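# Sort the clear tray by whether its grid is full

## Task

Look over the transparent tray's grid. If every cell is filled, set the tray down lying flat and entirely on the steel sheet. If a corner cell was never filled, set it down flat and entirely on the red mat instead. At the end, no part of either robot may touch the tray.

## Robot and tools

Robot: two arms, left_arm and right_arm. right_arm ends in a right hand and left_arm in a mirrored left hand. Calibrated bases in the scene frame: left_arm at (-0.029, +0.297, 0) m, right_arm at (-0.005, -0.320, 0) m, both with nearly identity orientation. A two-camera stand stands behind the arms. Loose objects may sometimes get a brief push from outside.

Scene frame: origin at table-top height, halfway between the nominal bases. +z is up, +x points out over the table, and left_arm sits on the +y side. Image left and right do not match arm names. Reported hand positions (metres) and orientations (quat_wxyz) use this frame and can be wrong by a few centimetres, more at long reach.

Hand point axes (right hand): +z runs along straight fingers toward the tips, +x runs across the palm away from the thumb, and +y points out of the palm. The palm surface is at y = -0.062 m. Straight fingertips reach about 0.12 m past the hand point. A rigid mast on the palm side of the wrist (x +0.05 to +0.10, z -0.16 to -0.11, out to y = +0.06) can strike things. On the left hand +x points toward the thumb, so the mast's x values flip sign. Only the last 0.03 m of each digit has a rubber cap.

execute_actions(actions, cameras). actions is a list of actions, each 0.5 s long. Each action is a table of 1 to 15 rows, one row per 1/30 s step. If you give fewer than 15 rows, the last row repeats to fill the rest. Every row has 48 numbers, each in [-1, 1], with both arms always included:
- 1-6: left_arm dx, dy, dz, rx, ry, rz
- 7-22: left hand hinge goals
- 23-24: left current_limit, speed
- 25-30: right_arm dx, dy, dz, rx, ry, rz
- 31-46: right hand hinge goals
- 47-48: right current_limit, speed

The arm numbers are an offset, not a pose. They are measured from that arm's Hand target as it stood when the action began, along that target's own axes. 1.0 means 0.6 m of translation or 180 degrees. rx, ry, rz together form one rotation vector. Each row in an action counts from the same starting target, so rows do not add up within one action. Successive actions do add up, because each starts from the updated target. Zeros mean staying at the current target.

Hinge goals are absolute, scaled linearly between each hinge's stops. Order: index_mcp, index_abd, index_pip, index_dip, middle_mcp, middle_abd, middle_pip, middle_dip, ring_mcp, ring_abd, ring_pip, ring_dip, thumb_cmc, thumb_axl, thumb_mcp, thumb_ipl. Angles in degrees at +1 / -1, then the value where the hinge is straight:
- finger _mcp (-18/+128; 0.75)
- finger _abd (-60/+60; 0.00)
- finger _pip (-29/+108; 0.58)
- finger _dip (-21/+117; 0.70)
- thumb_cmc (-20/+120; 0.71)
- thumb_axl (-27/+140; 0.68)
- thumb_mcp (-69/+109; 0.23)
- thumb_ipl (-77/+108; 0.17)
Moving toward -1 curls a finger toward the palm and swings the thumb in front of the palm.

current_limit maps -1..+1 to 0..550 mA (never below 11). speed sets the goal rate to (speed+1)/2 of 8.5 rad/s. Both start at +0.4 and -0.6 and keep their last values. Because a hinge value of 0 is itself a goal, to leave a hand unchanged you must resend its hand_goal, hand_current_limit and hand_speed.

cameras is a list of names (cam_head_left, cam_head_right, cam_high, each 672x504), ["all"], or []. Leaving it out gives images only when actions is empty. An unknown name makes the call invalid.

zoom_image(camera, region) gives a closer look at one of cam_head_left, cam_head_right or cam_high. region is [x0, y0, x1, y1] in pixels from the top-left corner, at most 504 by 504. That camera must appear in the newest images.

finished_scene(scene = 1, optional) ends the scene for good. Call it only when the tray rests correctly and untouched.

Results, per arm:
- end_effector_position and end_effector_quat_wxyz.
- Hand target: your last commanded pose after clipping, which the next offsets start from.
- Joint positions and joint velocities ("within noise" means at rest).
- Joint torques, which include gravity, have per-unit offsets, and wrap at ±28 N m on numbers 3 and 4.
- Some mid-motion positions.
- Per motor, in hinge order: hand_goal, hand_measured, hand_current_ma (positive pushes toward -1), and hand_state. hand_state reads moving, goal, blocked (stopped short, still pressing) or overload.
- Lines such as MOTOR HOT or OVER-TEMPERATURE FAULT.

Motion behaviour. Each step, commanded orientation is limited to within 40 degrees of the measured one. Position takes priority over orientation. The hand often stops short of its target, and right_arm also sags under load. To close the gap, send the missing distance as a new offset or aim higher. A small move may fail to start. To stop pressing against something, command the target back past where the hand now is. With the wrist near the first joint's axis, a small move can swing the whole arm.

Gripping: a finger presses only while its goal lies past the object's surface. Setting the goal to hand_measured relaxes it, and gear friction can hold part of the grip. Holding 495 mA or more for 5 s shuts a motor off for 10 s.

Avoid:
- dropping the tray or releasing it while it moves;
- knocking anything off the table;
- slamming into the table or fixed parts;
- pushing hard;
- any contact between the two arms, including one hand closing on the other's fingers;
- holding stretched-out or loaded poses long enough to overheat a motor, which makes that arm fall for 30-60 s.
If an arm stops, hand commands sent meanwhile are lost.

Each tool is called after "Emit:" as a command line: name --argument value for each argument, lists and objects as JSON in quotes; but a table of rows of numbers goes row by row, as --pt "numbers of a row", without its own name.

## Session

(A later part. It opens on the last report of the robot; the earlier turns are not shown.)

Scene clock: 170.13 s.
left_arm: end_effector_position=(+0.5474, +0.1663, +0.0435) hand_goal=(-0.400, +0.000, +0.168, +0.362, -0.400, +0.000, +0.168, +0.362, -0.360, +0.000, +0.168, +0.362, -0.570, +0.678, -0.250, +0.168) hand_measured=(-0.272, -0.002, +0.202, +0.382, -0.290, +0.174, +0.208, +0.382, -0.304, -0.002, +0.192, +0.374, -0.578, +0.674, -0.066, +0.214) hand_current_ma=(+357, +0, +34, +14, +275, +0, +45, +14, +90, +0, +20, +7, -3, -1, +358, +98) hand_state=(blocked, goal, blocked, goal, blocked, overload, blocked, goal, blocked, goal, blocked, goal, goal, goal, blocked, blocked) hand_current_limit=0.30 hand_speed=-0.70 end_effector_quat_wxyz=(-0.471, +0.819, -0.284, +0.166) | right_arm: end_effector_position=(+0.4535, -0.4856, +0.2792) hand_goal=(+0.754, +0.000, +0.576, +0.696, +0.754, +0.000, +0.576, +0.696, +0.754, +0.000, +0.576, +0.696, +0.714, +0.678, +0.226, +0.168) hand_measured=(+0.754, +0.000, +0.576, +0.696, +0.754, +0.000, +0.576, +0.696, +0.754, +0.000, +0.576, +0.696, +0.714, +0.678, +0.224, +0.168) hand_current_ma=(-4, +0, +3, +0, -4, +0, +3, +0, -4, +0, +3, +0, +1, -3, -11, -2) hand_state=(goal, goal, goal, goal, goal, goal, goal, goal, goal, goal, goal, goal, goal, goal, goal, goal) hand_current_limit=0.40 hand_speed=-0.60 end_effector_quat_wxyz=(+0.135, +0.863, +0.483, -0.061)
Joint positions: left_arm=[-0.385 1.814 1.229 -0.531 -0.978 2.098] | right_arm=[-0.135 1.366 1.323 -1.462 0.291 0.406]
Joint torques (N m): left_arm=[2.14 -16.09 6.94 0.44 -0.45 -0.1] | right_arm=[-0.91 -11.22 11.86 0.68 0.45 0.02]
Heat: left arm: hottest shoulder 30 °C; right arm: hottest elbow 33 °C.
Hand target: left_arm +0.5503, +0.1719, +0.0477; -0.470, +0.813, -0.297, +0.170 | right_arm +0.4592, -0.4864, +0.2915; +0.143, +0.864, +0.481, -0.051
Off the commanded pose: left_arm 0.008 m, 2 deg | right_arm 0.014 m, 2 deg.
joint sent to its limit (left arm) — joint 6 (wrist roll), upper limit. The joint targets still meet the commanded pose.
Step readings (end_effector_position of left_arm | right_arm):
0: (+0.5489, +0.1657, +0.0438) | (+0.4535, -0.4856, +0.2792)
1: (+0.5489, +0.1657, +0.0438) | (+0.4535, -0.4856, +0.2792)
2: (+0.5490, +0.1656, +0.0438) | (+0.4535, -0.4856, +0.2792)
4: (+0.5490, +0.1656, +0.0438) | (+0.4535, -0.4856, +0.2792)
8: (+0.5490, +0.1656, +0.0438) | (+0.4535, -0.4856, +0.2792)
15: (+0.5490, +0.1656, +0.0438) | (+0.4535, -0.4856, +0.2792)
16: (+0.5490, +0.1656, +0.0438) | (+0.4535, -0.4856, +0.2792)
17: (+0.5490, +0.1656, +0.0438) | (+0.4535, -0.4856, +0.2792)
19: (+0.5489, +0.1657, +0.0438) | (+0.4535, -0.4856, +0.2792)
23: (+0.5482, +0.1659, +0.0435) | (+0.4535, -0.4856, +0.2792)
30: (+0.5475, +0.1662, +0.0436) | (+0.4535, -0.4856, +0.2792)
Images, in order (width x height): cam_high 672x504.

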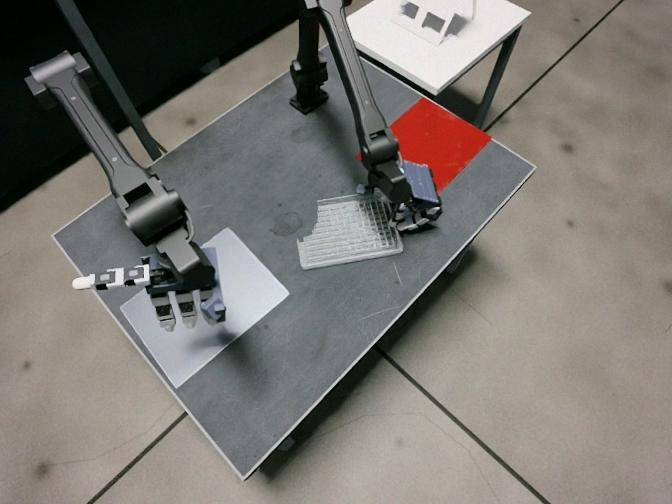

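Emit:
execute_actions --actions '[[[0,-0.0217,-0.0125,0,0,0,-0.40,0,0.168,0.362,-0.40,0,0.168,0.362,-0.42,0,0.168,0.362,-0.571,0.678,-0.25,0.168,0.3,-0.7,0,0,0,0,0,0,0.754,0,0.576,0.696,0.754,0,0.576,0.696,0.754,0,0.576,0.696,0.714,0.678,0.226,0.168,0.4,-0.6]],[[0,-0.0217,-0.0125,0,0,0,-0.40,0,0.168,0.362,-0.40,0,0.168,0.362,-0.42,0,0.168,0.362,-0.571,0.678,-0.25,0.168,0.3,-0.7,0,0,0,0,0,0,0.754,0,0.576,0.696,0.754,0,0.576,0.696,0.754,0,0.576,0.696,0.714,0.678,0.226,0.168,0.4,-0.6]]]' --cameras '["cam_high","cam_head_left"]'

Emit:
zoom_image --camera "cam_high" --region '[280, 160, 470, 280]'

Scene clock: 172.67 s.
left_arm: end_effector_position=(+0.5328, +0.1722, +0.0525) hand_goal=(-0.400, +0.000, +0.168, +0.362, -0.400, +0.000, +0.168, +0.362, -0.420, +0.000, +0.168, +0.362, -0.570, +0.678, -0.250, +0.168) hand_measured=(-0.272, +0.004, +0.210, +0.388, -0.390, +0.174, +0.174, +0.366, -0.408, -0.002, +0.174, +0.366, -0.568, +0.678, -0.102, +0.218) hand_current_ma=(+358, +1, +49, +22, +5, +0, +2, +1, +6, +0, +2, +1, +0, +0, +357, +110) hand_state=(blocked, goal, blocked, blocked, goal, overload, goal, goal, goal, goal, goal, goal, goal, goal, blocked, blocked) hand_current_limit=0.30 hand_speed=-0.70 end_effector_quat_wxyz=(-0.472, +0.818, -0.297, +0.144) | right_arm: end_effector_position=(+0.4535, -0.4856, +0.2792) hand_goal=(+0.754, +0.000, +0.576, +0.696, +0.754, +0.000, +0.576, +0.696, +0.754, +0.000, +0.576, +0.696, +0.714, +0.678, +0.226, +0.168) hand_measured=(+0.754, +0.000, +0.576, +0.696, +0.754, +0.000, +0.576, +0.696, +0.754, +0.000, +0.576, +0.696, +0.714, +0.678, +0.224, +0.168) hand_current_ma=(-4, +0, +3, +0, -4, +0, +3, +0, -4, +0, +3, +0, +1, -3, -11, -2) hand_state=(goal, goal, goal, goal, goal, goal, goal, goal, goal, goal, goal, goal, goal, goal, goal, goal) hand_current_limit=0.40 hand_speed=-0.60 end_effector_quat_wxyz=(+0.135, +0.863, +0.483, -0.061)
Joint positions: left_arm=[-0.385 1.787 1.229 -0.61 -0.978 2.097] | right_arm=[-0.135 1.366 1.323 -1.462 0.291 0.406]
Joint torques (N m): left_arm=[2.02 -16.91 9.03 0.72 -0.52 -0.07] | right_arm=[-0.97 -11.16 11.86 0.68 0.45 0.03]
Heat: left arm: hottest shoulder 30 °C; right arm: hottest elbow 33 °C.
Hand target: left_arm +0.5504, +0.1719, +0.0778; -0.470, +0.813, -0.297, +0.170 | right_arm +0.4592, -0.4864, +0.2915; +0.143, +0.864, +0.481, -0.051
Off the commanded pose: left_arm 0.031 m, 3 deg | right_arm 0.014 m, 2 deg.
joint sent to its limit (left arm) — joint 6 (wrist roll), upper limit. The joint targets still meet the commanded pose.
Step readings (end_effector_position of left_arm | right_arm):
0: (+0.5474, +0.1663, +0.0435) | (+0.4535, -0.4856, +0.2792)
1: (+0.5473, +0.1663, +0.0435) | (+0.4535, -0.4856, +0.2792)
2: (+0.5468, +0.1665, +0.0437) | (+0.4535, -0.4856, +0.2792)
4: (+0.5442, +0.1676, +0.0443) | (+0.4535, -0.4856, +0.2792)
8: (+0.5412, +0.1688, +0.0441) | (+0.4535, -0.4856, +0.2792)
15: (+0.5400, +0.1692, +0.0443) | (+0.4535, -0.4856, +0.2792)
16: (+0.5399, +0.1693, +0.0442) | (+0.4535, -0.4856, +0.2792)
17: (+0.5393, +0.1695, +0.0444) | (+0.4535, -0.4856, +0.2792)
19: (+0.5369, +0.1705, +0.0452) | (+0.4535, -0.4856, +0.2792)
23: (+0.5337, +0.1718, +0.0472) | (+0.4535, -0.4856, +0.2792)
30: (+0.5330, +0.1721, +0.0522) | (+0.4535, -0.4856, +0.2792)
Images, in order (width x height): cam_head_left 672x504, cam_high 672x504.

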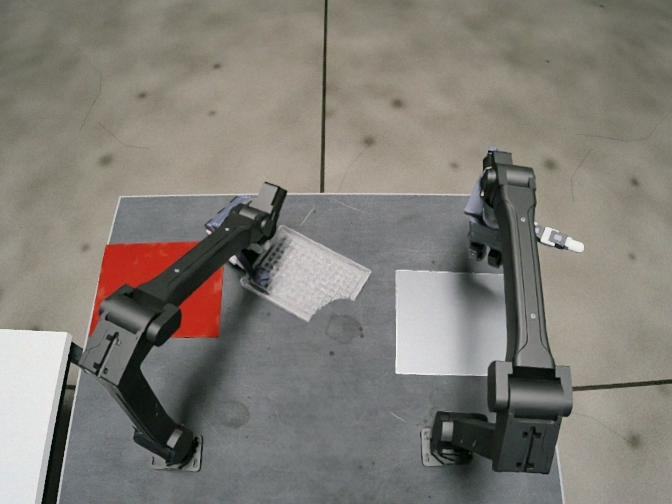

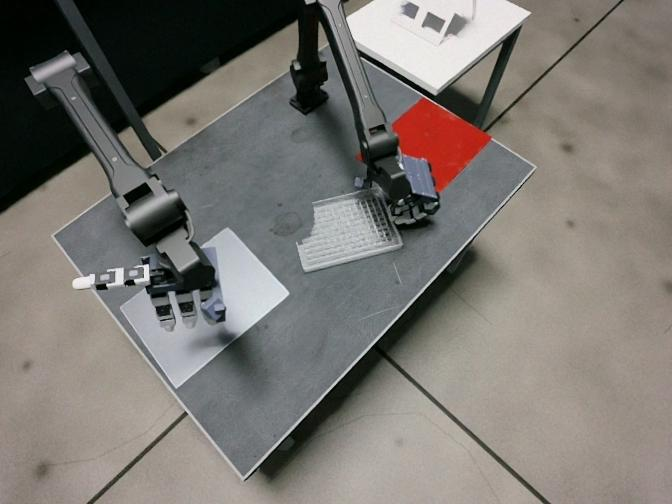

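Scaled by 2.653 from the camera's 672x504 image, which has a finer 960x720 frame.

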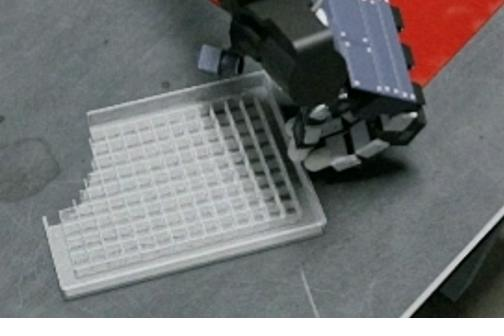

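Emit:
zoom_image --camera "cam_high" --region '[350, 170, 450, 260]'

Emit:
zoom_image --camera "cam_head_left" --region '[220, 210, 390, 340]'

Scaled by 5.040 from the camera's 672x504 image, which has a finer 960x720 frame.

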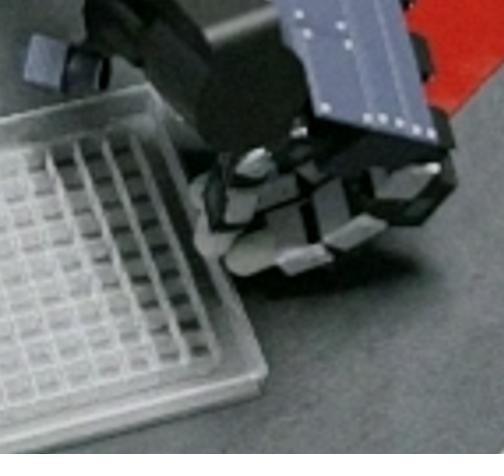

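Scaled by 2.965 from the camera's 672x504 image, which has a finer 960x720 frame.

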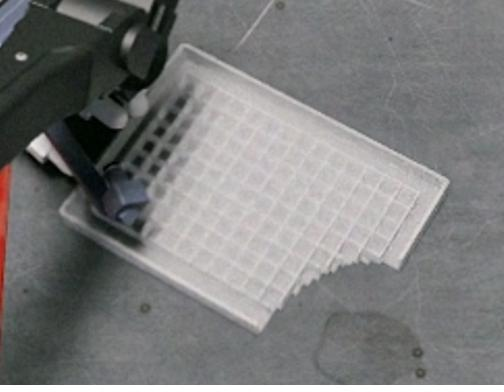

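Emit:
execute_actions --actions '[[[0,0,0,0,0,0,0.041,0,0.022,0.333,0.041,0,0.022,0.333,0.041,0,0.022,0.333,-0.571,0.678,0.226,0.168,0.3,-0.5,0,0,0,0,0,0,0.754,0,0.576,0.696,0.754,0,0.576,0.696,0.754,0,0.576,0.696,0.714,0.678,0.226,0.168,0.4,-0.6]],[[0,-0.1299,-0.0752,0,0,0,0.206,0,0.022,0.333,0.206,0,0.022,0.333,0.206,0,0.022,0.333,-0.571,0.678,0.226,0.168,0.3,-0.5,0,0,0,0,0,0,0.754,0,0.576,0.696,0.754,0,0.576,0.696,0.754,0,0.576,0.696,0.714,0.678,0.226,0.168,0.4,-0.6]],[[0,-0.1299,-0.0752,0,0,0,0.206,0,0.022,0.333,0.206,0,0.022,0.333,0.206,0,0.022,0.333,0,0.678,0.226,0.168,0.3,-0.5,0,0,0,0,0,0,0.754,0,0.576,0.696,0.754,0,0.576,0.696,0.754,0,0.576,0.696,0.714,0.678,0.226,0.168,0.4,-0.6]],[[0,0,0,-0.0463,-0.0604,-0.1046,0.4,0,0.2,0.5,0.4,0,0.2,0.5,0.4,0,0.2,0.5,0.714,0.678,0.226,0.168,0.3,-0.5,0,0,0,0,0,0,0.754,0,0.576,0.696,0.754,0,0.576,0.696,0.754,0,0.576,0.696,0.714,0.678,0.226,0.168,0.4,-0.6]],[[0,0,0,-0.0463,-0.0604,-0.1046,0.754,0,0.576,0.696,0.754,0,0.576,0.696,0.754,0,0.576,0.696,0.714,0.678,0.226,0.168,0.3,-0.5,0,0,0,0,0,0,0.754,0,0.576,0.696,0.754,0,0.576,0.696,0.754,0,0.576,0.696,0.714,0.678,0.226,0.168,0.4,-0.6]],[[0,0,0,-0.0463,-0.0604,-0.1046,0.754,0,0.576,0.696,0.754,0,0.576,0.696,0.754,0,0.576,0.696,0.714,0.678,0.226,0.168,0.3,-0.5,0,0,0,0,0,0,0.754,0,0.576,0.696,0.754,0,0.576,0.696,0.754,0,0.576,0.696,0.714,0.678,0.226,0.168,0.4,-0.6]],[[0,0,0,-0.0463,-0.0604,-0.1046,0.754,0,0.576,0.696,0.754,0,0.576,0.696,0.754,0,0.576,0.696,0.714,0.678,0.226,0.168,0.3,-0.5,0,0,0,0,0,0,0.754,0,0.576,0.696,0.754,0,0.576,0.696,0.754,0,0.576,0.696,0.714,0.678,0.226,0.168,0.4,-0.6]],[[0,0,0,-0.0463,-0.0604,-0.1046,0.754,0,0.576,0.696,0.754,0,0.576,0.696,0.754,0,0.576,0.696,0.714,0.678,0.226,0.168,0.3,-0.5,0,0,0,0,0,0,0.754,0,0.576,0.696,0.754,0,0.576,0.696,0.754,0,0.576,0.696,0.714,0.678,0.226,0.168,0.4,-0.6]]]' --cameras '["all"]'

Scene clock: 203.77 s.
left_arm: end_effector_position=(+0.5470, +0.1644, +0.2465) hand_goal=(+0.754, +0.000, +0.576, +0.696, +0.754, +0.000, +0.576, +0.696, +0.754, +0.000, +0.576, +0.696, +0.714, +0.678, +0.226, +0.168) hand_measured=(+0.750, +0.002, +0.574, +0.692, +0.750, +0.174, +0.572, +0.694, +0.750, -0.002, +0.574, +0.694, +0.712, +0.678, +0.220, +0.168) hand_current_ma=(-1, +0, -1, -1, -1, +0, -1, -1, -1, +0, -1, -1, -1, +0, -3, +0) hand_state=(goal, goal, goal, goal, goal, overload, goal, goal, goal, goal, goal, goal, goal, goal, goal, goal) hand_current_limit=0.30 hand_speed=-0.50 end_effector_quat_wxyz=(-0.012, +0.849, +0.529, -0.011) | right_arm: end_effector_position=(+0.4535, -0.4856, +0.2792) hand_goal=(+0.754, +0.000, +0.576, +0.696, +0.754, +0.000, +0.576, +0.696, +0.754, +0.000, +0.576, +0.696, +0.714, +0.678, +0.226, +0.168) hand_measured=(+0.754, +0.000, +0.576, +0.696, +0.754, +0.000, +0.576, +0.696, +0.754, +0.000, +0.576, +0.696, +0.714, +0.678, +0.224, +0.168) hand_current_ma=(-4, +0, +3, +0, -4, +0, +3, +0, -4, +0, +3, +0, +1, -3, -11, -2) hand_state=(goal, goal, goal, goal, goal, goal, goal, goal, goal, goal, goal, goal, goal, goal, goal, goal) hand_current_limit=0.40 hand_speed=-0.60 end_effector_quat_wxyz=(+0.135, +0.863, +0.483, -0.061)
Joint positions: left_arm=[-0.23 1.675 1.666 -1.594 -0.002 0.226] | right_arm=[-0.135 1.366 1.323 -1.462 0.291 0.406]
Joint torques (N m): left_arm=[2.2 -16.03 6.89 0.76 0.03 -0.23] | right_arm=[-0.97 -11.22 11.86 0.68 0.45 0.02]
Heat: left arm: hottest elbow 31 °C; right arm: hottest elbow 33 °C.
Hand target: left_arm +0.5504, +0.1715, +0.2578; -0.001, +0.843, +0.538, +0.000 | right_arm +0.4592, -0.4864, +0.2915; +0.143, +0.864, +0.481, -0.051
Off the commanded pose: left_arm 0.014 m, 2 deg | right_arm 0.014 m, 2 deg.
Step readings (end_effector_position of left_arm | right_arm):
0: (+0.5328, +0.1722, +0.0525) | (+0.4535, -0.4856, +0.2792)
1: (+0.5328, +0.1722, +0.0525) | (+0.4535, -0.4856, +0.2792)
2: (+0.5328, +0.1722, +0.0525) | (+0.4535, -0.4856, +0.2792)
4: (+0.5328, +0.1722, +0.0525) | (+0.4535, -0.4856, +0.2792)
8: (+0.5328, +0.1722, +0.0525) | (+0.4535, -0.4856, +0.2792)
15: (+0.5328, +0.1724, +0.0525) | (+0.4535, -0.4856, +0.2792)
16: (+0.5328, +0.1724, +0.0531) | (+0.4535, -0.4856, +0.2792)
17: (+0.5308, +0.1730, +0.0545) | (+0.4535, -0.4856, +0.2792)
19: (+0.5255, +0.1751, +0.0637) | (+0.4535, -0.4856, +0.2792)
23: (+0.5283, +0.1741, +0.1073) | (+0.4535, -0.4856, +0.2792)
30: (+0.5415, +0.1689, +0.1652) | (+0.4535, -0.4856, +0.2792)
31: (+0.5414, +0.1689, +0.1663) | (+0.4535, -0.4856, +0.2792)
32: (+0.5390, +0.1698, +0.1669) | (+0.4535, -0.4856, +0.2792)
34: (+0.5330, +0.1723, +0.1732) | (+0.4535, -0.4856, +0.2792)
38: (+0.5363, +0.1710, +0.2040) | (+0.4535, -0.4856, +0.2792)
45: (+0.5410, +0.1691, +0.2414) | (+0.4535, -0.4856, +0.2792)
46: (+0.5407, +0.1688, +0.2420) | (+0.4535, -0.4856, +0.2792)
47: (+0.5390, +0.1672, +0.2408) | (+0.4535, -0.4856, +0.2792)
49: (+0.5333, +0.1654, +0.2367) | (+0.4535, -0.4856, +0.2792)
53: (+0.5280, +0.1682, +0.2353) | (+0.4535, -0.4856, +0.2792)
60: (+0.5340, +0.1726, +0.2424) | (+0.4535, -0.4856, +0.2792)
61: (+0.5345, +0.1715, +0.2424) | (+0.4535, -0.4856, +0.2792)
62: (+0.5339, +0.1674, +0.2412) | (+0.4535, -0.4856, +0.2792)
64: (+0.5302, +0.1613, +0.2380) | (+0.4535, -0.4856, +0.2792)
68: (+0.5268, +0.1640, +0.2363) | (+0.4535, -0.4856, +0.2792)
75: (+0.5343, +0.1718, +0.2422) | (+0.4535, -0.4856, +0.2792)
76: (+0.5350, +0.1707, +0.2420) | (+0.4535, -0.4856, +0.2792)
77: (+0.5345, +0.1662, +0.2412) | (+0.4535, -0.4856, +0.2792)
79: (+0.5320, +0.1600, +0.2391) | (+0.4535, -0.4856, +0.2792)
83: (+0.5304, +0.1596, +0.2385) | (+0.4535, -0.4856, +0.2792)
90: (+0.5345, +0.1676, +0.2406) | (+0.4535, -0.4856, +0.2792)
91: (+0.5350, +0.1666, +0.2407) | (+0.4535, -0.4856, +0.2792)
92: (+0.5350, +0.1628, +0.2403) | (+0.4535, -0.4856, +0.2792)
94: (+0.5356, +0.1561, +0.2399) | (+0.4535, -0.4856, +0.2792)
98: (+0.5400, +0.1557, +0.2411) | (+0.4535, -0.4856, +0.2792)
105: (+0.5452, +0.1630, +0.2426) | (+0.4535, -0.4856, +0.2792)
106: (+0.5453, +0.1623, +0.2426) | (+0.4535, -0.4856, +0.2792)
107: (+0.5449, +0.1590, +0.2430) | (+0.4535, -0.4856, +0.2792)
109: (+0.5436, +0.1529, +0.2425) | (+0.4535, -0.4856, +0.2792)
113: (+0.5419, +0.1542, +0.2414) | (+0.4535, -0.4856, +0.2792)
120: (+0.5455, +0.1611, +0.2465) | (+0.4535, -0.4856, +0.2792)

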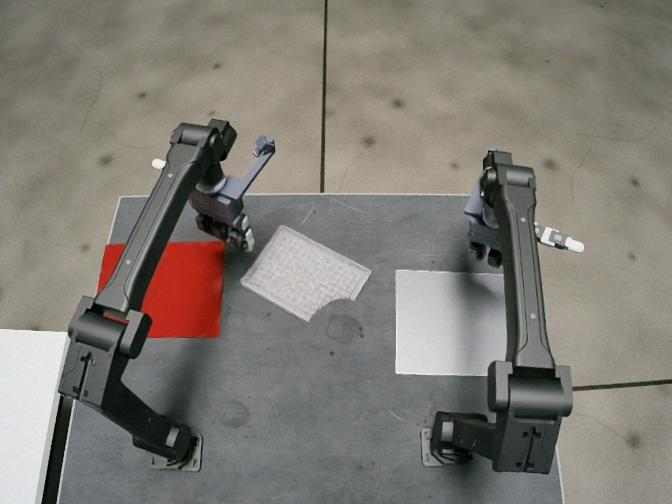

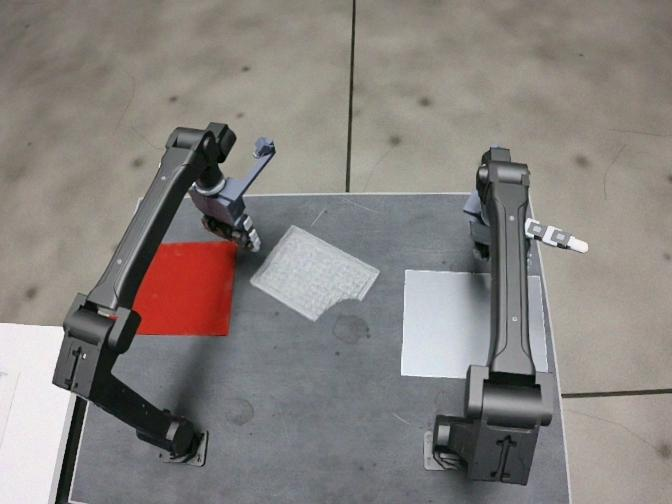

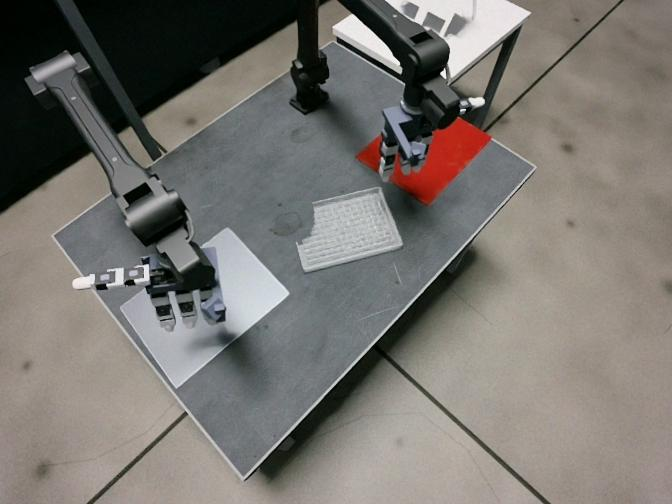

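Emit:
execute_actions --actions '[[[-0.0268,0.1427,0,0,0,0.0139,0.754,0,0.576,0.696,0.754,0,0.576,0.696,0.754,0,0.576,0.696,0.714,0.678,0.226,0.168,0.3,-0.5,0,0,0,0,0,0,0.754,0,0.576,0.696,0.754,0,0.576,0.696,0.754,0,0.576,0.696,0.714,0.678,0.226,0.168,0.4,-0.6]],[[-0.0268,0.1427,0,0,0,0.0139,0.754,0,0.576,0.696,0.754,0,0.576,0.696,0.754,0,0.576,0.696,0.714,0.678,0.226,0.168,0.3,-0.5,0,0,0,0,0,0,0.754,0,0.576,0.696,0.754,0,0.576,0.696,0.754,0,0.576,0.696,0.714,0.678,0.226,0.168,0.4,-0.6]],[[0,0,0.1333,0,0,0,0.754,0,0.576,0.696,0.754,0,0.576,0.696,0.754,0,0.576,0.696,0.714,0.678,0.226,0.168,0.3,-0.5,0,0,0,0,0,0,0.754,0,0.576,0.696,0.754,0,0.576,0.696,0.754,0,0.576,0.696,0.714,0.678,0.226,0.168,0.4,-0.6]]]' --cameras '["all"]'

Emit:
zoom_image --camera "cam_high" --region '[290, 130, 470, 280]'

Scene clock: 217.83 s.
left_arm: end_effector_position=(+0.6862, +0.0716, +0.1654) hand_goal=(+0.754, +0.000, +0.576, +0.696, +0.754, +0.000, +0.576, +0.696, +0.754, +0.000, +0.576, +0.696, +0.714, +0.678, +0.226, +0.168) hand_measured=(+0.754, +0.002, +0.574, +0.694, +0.754, +0.174, +0.574, +0.694, +0.754, -0.002, +0.574, +0.694, +0.714, +0.678, +0.220, +0.168) hand_current_ma=(+0, +0, +0, -1, +0, +0, +0, -1, +0, +0, +0, -1, +0, +0, -3, +0) hand_state=(goal, goal, goal, goal, goal, overload, goal, goal, goal, goal, goal, goal, goal, goal, goal, goal) hand_current_limit=0.30 hand_speed=-0.50 end_effector_quat_wxyz=(-0.012, +0.866, +0.500, -0.010) | right_arm: end_effector_position=(+0.4535, -0.4856, +0.2792) hand_goal=(+0.754, +0.000, +0.576, +0.696, +0.754, +0.000, +0.576, +0.696, +0.754, +0.000, +0.576, +0.696, +0.714, +0.678, +0.226, +0.168) hand_measured=(+0.754, +0.000, +0.576, +0.696, +0.754, +0.000, +0.576, +0.696, +0.754, +0.000, +0.576, +0.696, +0.714, +0.678, +0.224, +0.168) hand_current_ma=(-4, +0, +3, +0, -4, +0, +3, +0, -4, +0, +3, +0, +1, -3, -11, -2) hand_state=(goal, goal, goal, goal, goal, goal, goal, goal, goal, goal, goal, goal, goal, goal, goal, goal) hand_current_limit=0.40 hand_speed=-0.60 end_effector_quat_wxyz=(+0.135, +0.863, +0.483, -0.061)
Joint positions: left_arm=[-0.309 2.155 2.172 -1.619 -0.001 0.214] | right_arm=[-0.135 1.366 1.323 -1.462 0.291 0.406]
Joint torques (N m): left_arm=[0.91 -22.36 7.34 0.76 -0.03 -0.18] | right_arm=[-0.91 -11.16 11.85 0.68 0.45 0.02]
Heat: left arm: hottest shoulder 30 °C; right arm: hottest elbow 33 °C.
Hand target: left_arm +0.6898, +0.0673, +0.1776; -0.001, +0.866, +0.500, +0.000 | right_arm +0.4592, -0.4864, +0.2915; +0.143, +0.864, +0.481, -0.051
Off the commanded pose: left_arm 0.013 m, 2 deg | right_arm 0.014 m, 2 deg.
Step readings (end_effector_position of left_arm | right_arm):
0: (+0.5471, +0.1645, +0.2465) | (+0.4535, -0.4856, +0.2792)
1: (+0.5471, +0.1645, +0.2465) | (+0.4535, -0.4856, +0.2792)
2: (+0.5485, +0.1642, +0.2468) | (+0.4535, -0.4856, +0.2792)
4: (+0.5624, +0.1605, +0.2511) | (+0.4535, -0.4856, +0.2792)
8: (+0.5995, +0.1445, +0.2528) | (+0.4535, -0.4856, +0.2792)
15: (+0.6119, +0.1294, +0.2254) | (+0.4535, -0.4856, +0.2792)
16: (+0.6123, +0.1288, +0.2248) | (+0.4535, -0.4856, +0.2792)
17: (+0.6147, +0.1266, +0.2258) | (+0.4535, -0.4856, +0.2792)
19: (+0.6332, +0.1175, +0.2359) | (+0.4535, -0.4856, +0.2792)
23: (+0.6674, +0.0949, +0.2505) | (+0.4535, -0.4856, +0.2792)
30: (+0.6808, +0.0736, +0.2350) | (+0.4535, -0.4856, +0.2792)
31: (+0.6814, +0.0732, +0.2325) | (+0.4535, -0.4856, +0.2792)
32: (+0.6819, +0.0730, +0.2301) | (+0.4535, -0.4856, +0.2792)
34: (+0.6839, +0.0723, +0.2235) | (+0.4535, -0.4856, +0.2792)
38: (+0.6845, +0.0722, +0.2013) | (+0.4535, -0.4856, +0.2792)
45: (+0.6860, +0.0717, +0.1673) | (+0.4535, -0.4856, +0.2792)

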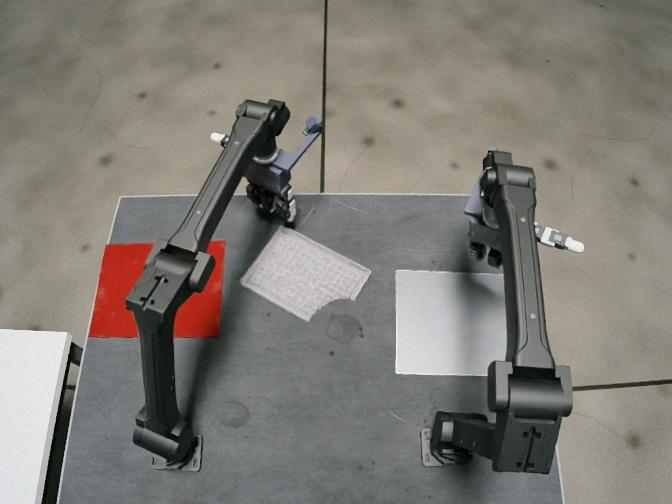

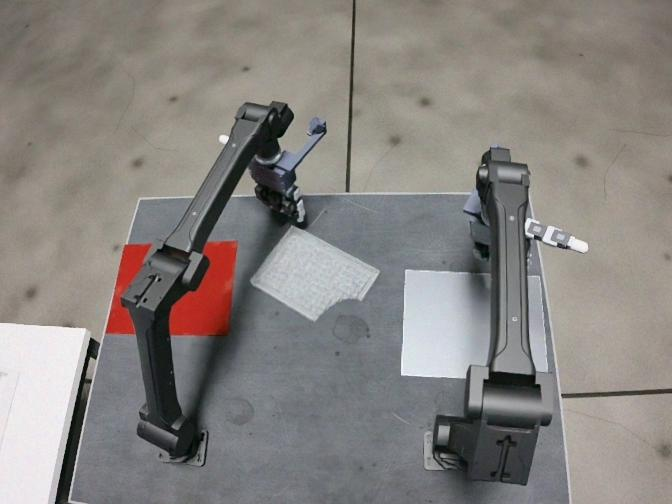

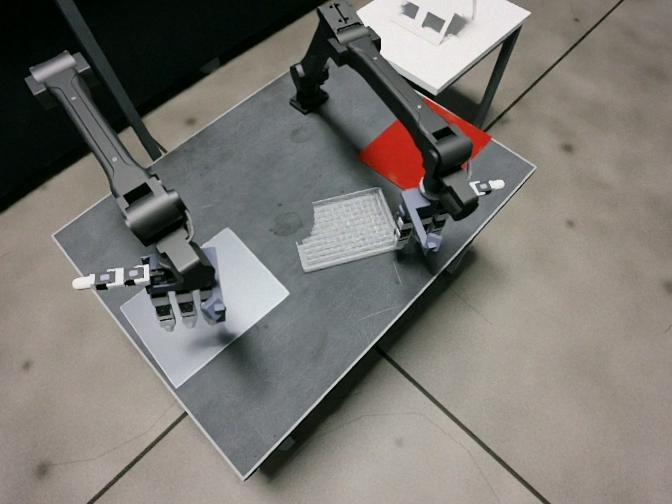

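Scaled by 2.800 from the camera's 672x504 image, which has a finer 960x720 frame.

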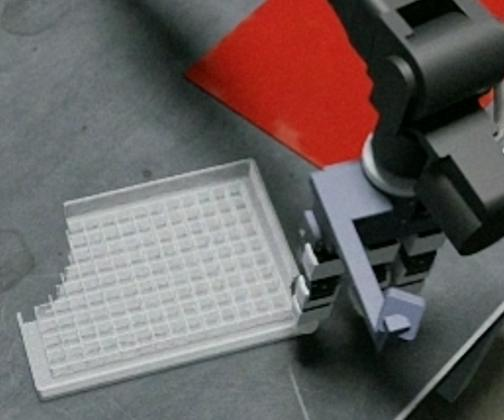

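Emit:
execute_actions --actions '[[[0,0,0.065,0,0,0,0.754,0,0.576,0.696,0.754,0,0.576,0.696,0.754,0,0.576,0.696,0.714,0.678,0.226,0.168,0.3,-0.5,0,0,0,0,0,0,0.754,0,0.576,0.696,0.754,0,0.576,0.696,0.754,0,0.576,0.696,0.714,0.678,0.226,0.168,0.4,-0.6]],[[0.0408,-0.0543,0,0,0,-0.0417,0.754,0,0.576,0.696,0.754,0,0.576,0.696,0.754,0,0.576,0.696,0.714,0.678,0.226,0.168,0.5,-0.5,0,0,0,0,0,0,0.754,0,0.576,0.696,0.754,0,0.576,0.696,0.754,0,0.576,0.696,0.714,0.678,0.226,0.168,0.4,-0.6]],[[0.0408,-0.0543,0,0,0,-0.0417,0.754,0,0.576,0.696,0.754,0,0.576,0.696,0.754,0,0.576,0.696,0.714,0.678,0.226,0.168,0.5,-0.5,0,0,0,0,0,0,0.754,0,0.576,0.696,0.754,0,0.576,0.696,0.754,0,0.576,0.696,0.714,0.678,0.226,0.168,0.4,-0.6]]]' --cameras '["all"]'

Emit:
zoom_image --camera "cam_high" --region '[290, 130, 470, 280]'

Emit:
zoom_image --camera "cam_head_left" --region '[210, 190, 390, 330]'

Scene clock: 221.07 s.
left_arm: end_effector_position=(+0.6485, +0.1330, +0.1244) hand_goal=(+0.754, +0.000, +0.576, +0.696, +0.754, +0.000, +0.576, +0.696, +0.754, +0.000, +0.576, +0.696, +0.714, +0.678, +0.226, +0.168) hand_measured=(+0.750, +0.000, +0.574, +0.692, +0.752, +0.174, +0.574, +0.694, +0.742, -0.002, +0.570, +0.692, +0.714, +0.678, +0.220, +0.168) hand_current_ma=(-1, +0, -1, -1, +0, +0, +0, -1, -7, +0, -2, -1, +0, +0, -3, +0) hand_state=(goal, goal, goal, goal, goal, overload, goal, goal, goal, goal, goal, goal, goal, goal, goal, goal) hand_current_limit=0.50 hand_speed=-0.50 end_effector_quat_wxyz=(-0.012, +0.798, +0.603, -0.010) | right_arm: end_effector_position=(+0.4535, -0.4856, +0.2792) hand_goal=(+0.754, +0.000, +0.576, +0.696, +0.754, +0.000, +0.576, +0.696, +0.754, +0.000, +0.576, +0.696, +0.714, +0.678, +0.226, +0.168) hand_measured=(+0.754, +0.000, +0.576, +0.696, +0.754, +0.000, +0.576, +0.696, +0.754, +0.000, +0.576, +0.696, +0.714, +0.678, +0.224, +0.168) hand_current_ma=(-4, +0, +3, +0, -4, +0, +3, +0, -4, +0, +3, +0, +1, -3, -11, -2) hand_state=(goal, goal, goal, goal, goal, goal, goal, goal, goal, goal, goal, goal, goal, goal, goal, goal) hand_current_limit=0.40 hand_speed=-0.60 end_effector_quat_wxyz=(+0.135, +0.863, +0.483, -0.061)
Joint positions: left_arm=[-0.266 2.007 1.822 -1.417 0.002 0.01] | right_arm=[-0.135 1.366 1.323 -1.462 0.291 0.406]
Joint torques (N m): left_arm=[2.08 -20.72 6.68 0.66 -0.13 -0.17] | right_arm=[-0.97 -11.22 11.88 0.68 0.45 0.03]
Heat: left arm: hottest shoulder 31 °C; right arm: hottest elbow 33 °C.
Hand target: left_arm +0.6530, +0.1399, +0.1387; -0.001, +0.793, +0.609, +0.000 | right_arm +0.4592, -0.4864, +0.2915; +0.143, +0.864, +0.481, -0.051
Off the commanded pose: left_arm 0.017 m, 2 deg | right_arm 0.014 m, 2 deg.
Step readings (end_effector_position of left_arm | right_arm):
0: (+0.6862, +0.0716, +0.1654) | (+0.4535, -0.4856, +0.2792)
1: (+0.6863, +0.0716, +0.1651) | (+0.4535, -0.4856, +0.2792)
2: (+0.6870, +0.0713, +0.1639) | (+0.4535, -0.4856, +0.2792)
4: (+0.6884, +0.0709, +0.1582) | (+0.4535, -0.4856, +0.2792)
8: (+0.6857, +0.0718, +0.1388) | (+0.4535, -0.4856, +0.2792)
15: (+0.6861, +0.0716, +0.1306) | (+0.4535, -0.4856, +0.2792)
16: (+0.6863, +0.0717, +0.1302) | (+0.4535, -0.4856, +0.2792)
17: (+0.6855, +0.0725, +0.1288) | (+0.4535, -0.4856, +0.2792)
19: (+0.6792, +0.0764, +0.1235) | (+0.4535, -0.4856, +0.2792)
23: (+0.6711, +0.0864, +0.1220) | (+0.4535, -0.4856, +0.2792)
30: (+0.6680, +0.0926, +0.1244) | (+0.4535, -0.4856, +0.2792)
31: (+0.6678, +0.0930, +0.1236) | (+0.4535, -0.4856, +0.2792)
32: (+0.6663, +0.0952, +0.1224) | (+0.4535, -0.4856, +0.2792)
34: (+0.6607, +0.1010, +0.1201) | (+0.4535, -0.4856, +0.2792)
38: (+0.6500, +0.1173, +0.1234) | (+0.4535, -0.4856, +0.2792)
45: (+0.6486, +0.1320, +0.1256) | (+0.4535, -0.4856, +0.2792)

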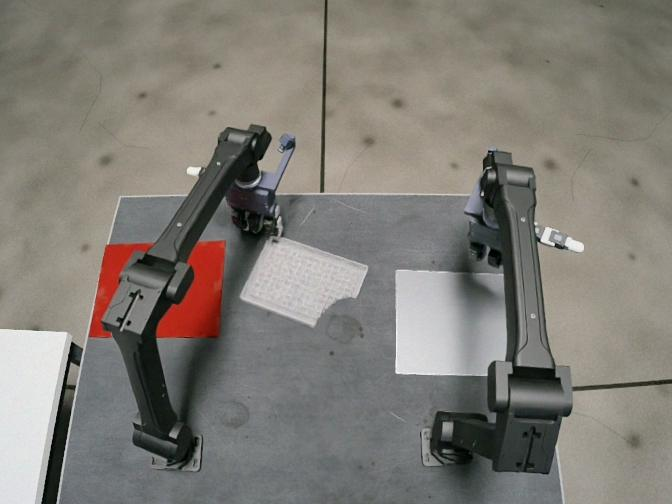

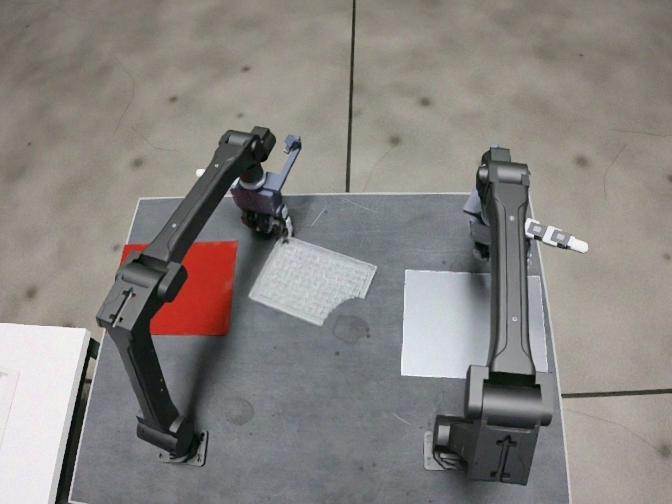

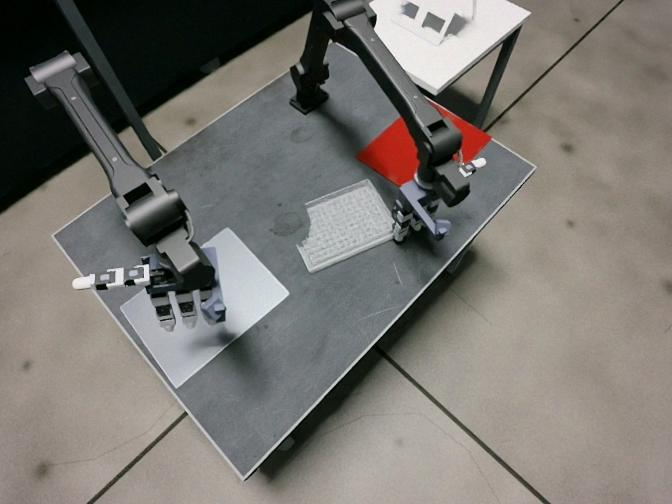

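Scaled by 2.800 from the camera's 672x504 image, which has a finer 960x720 frame.

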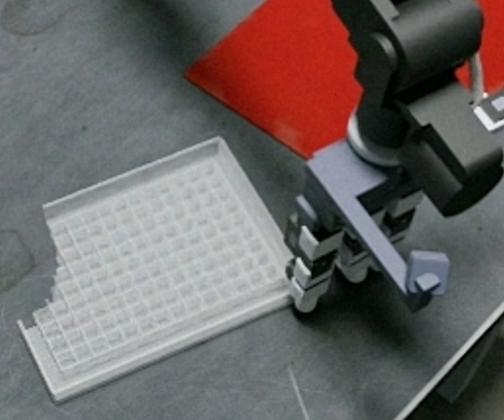

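Scaled by 2.800 from the camera's 672x504 image, which has a finer 960x720 frame.

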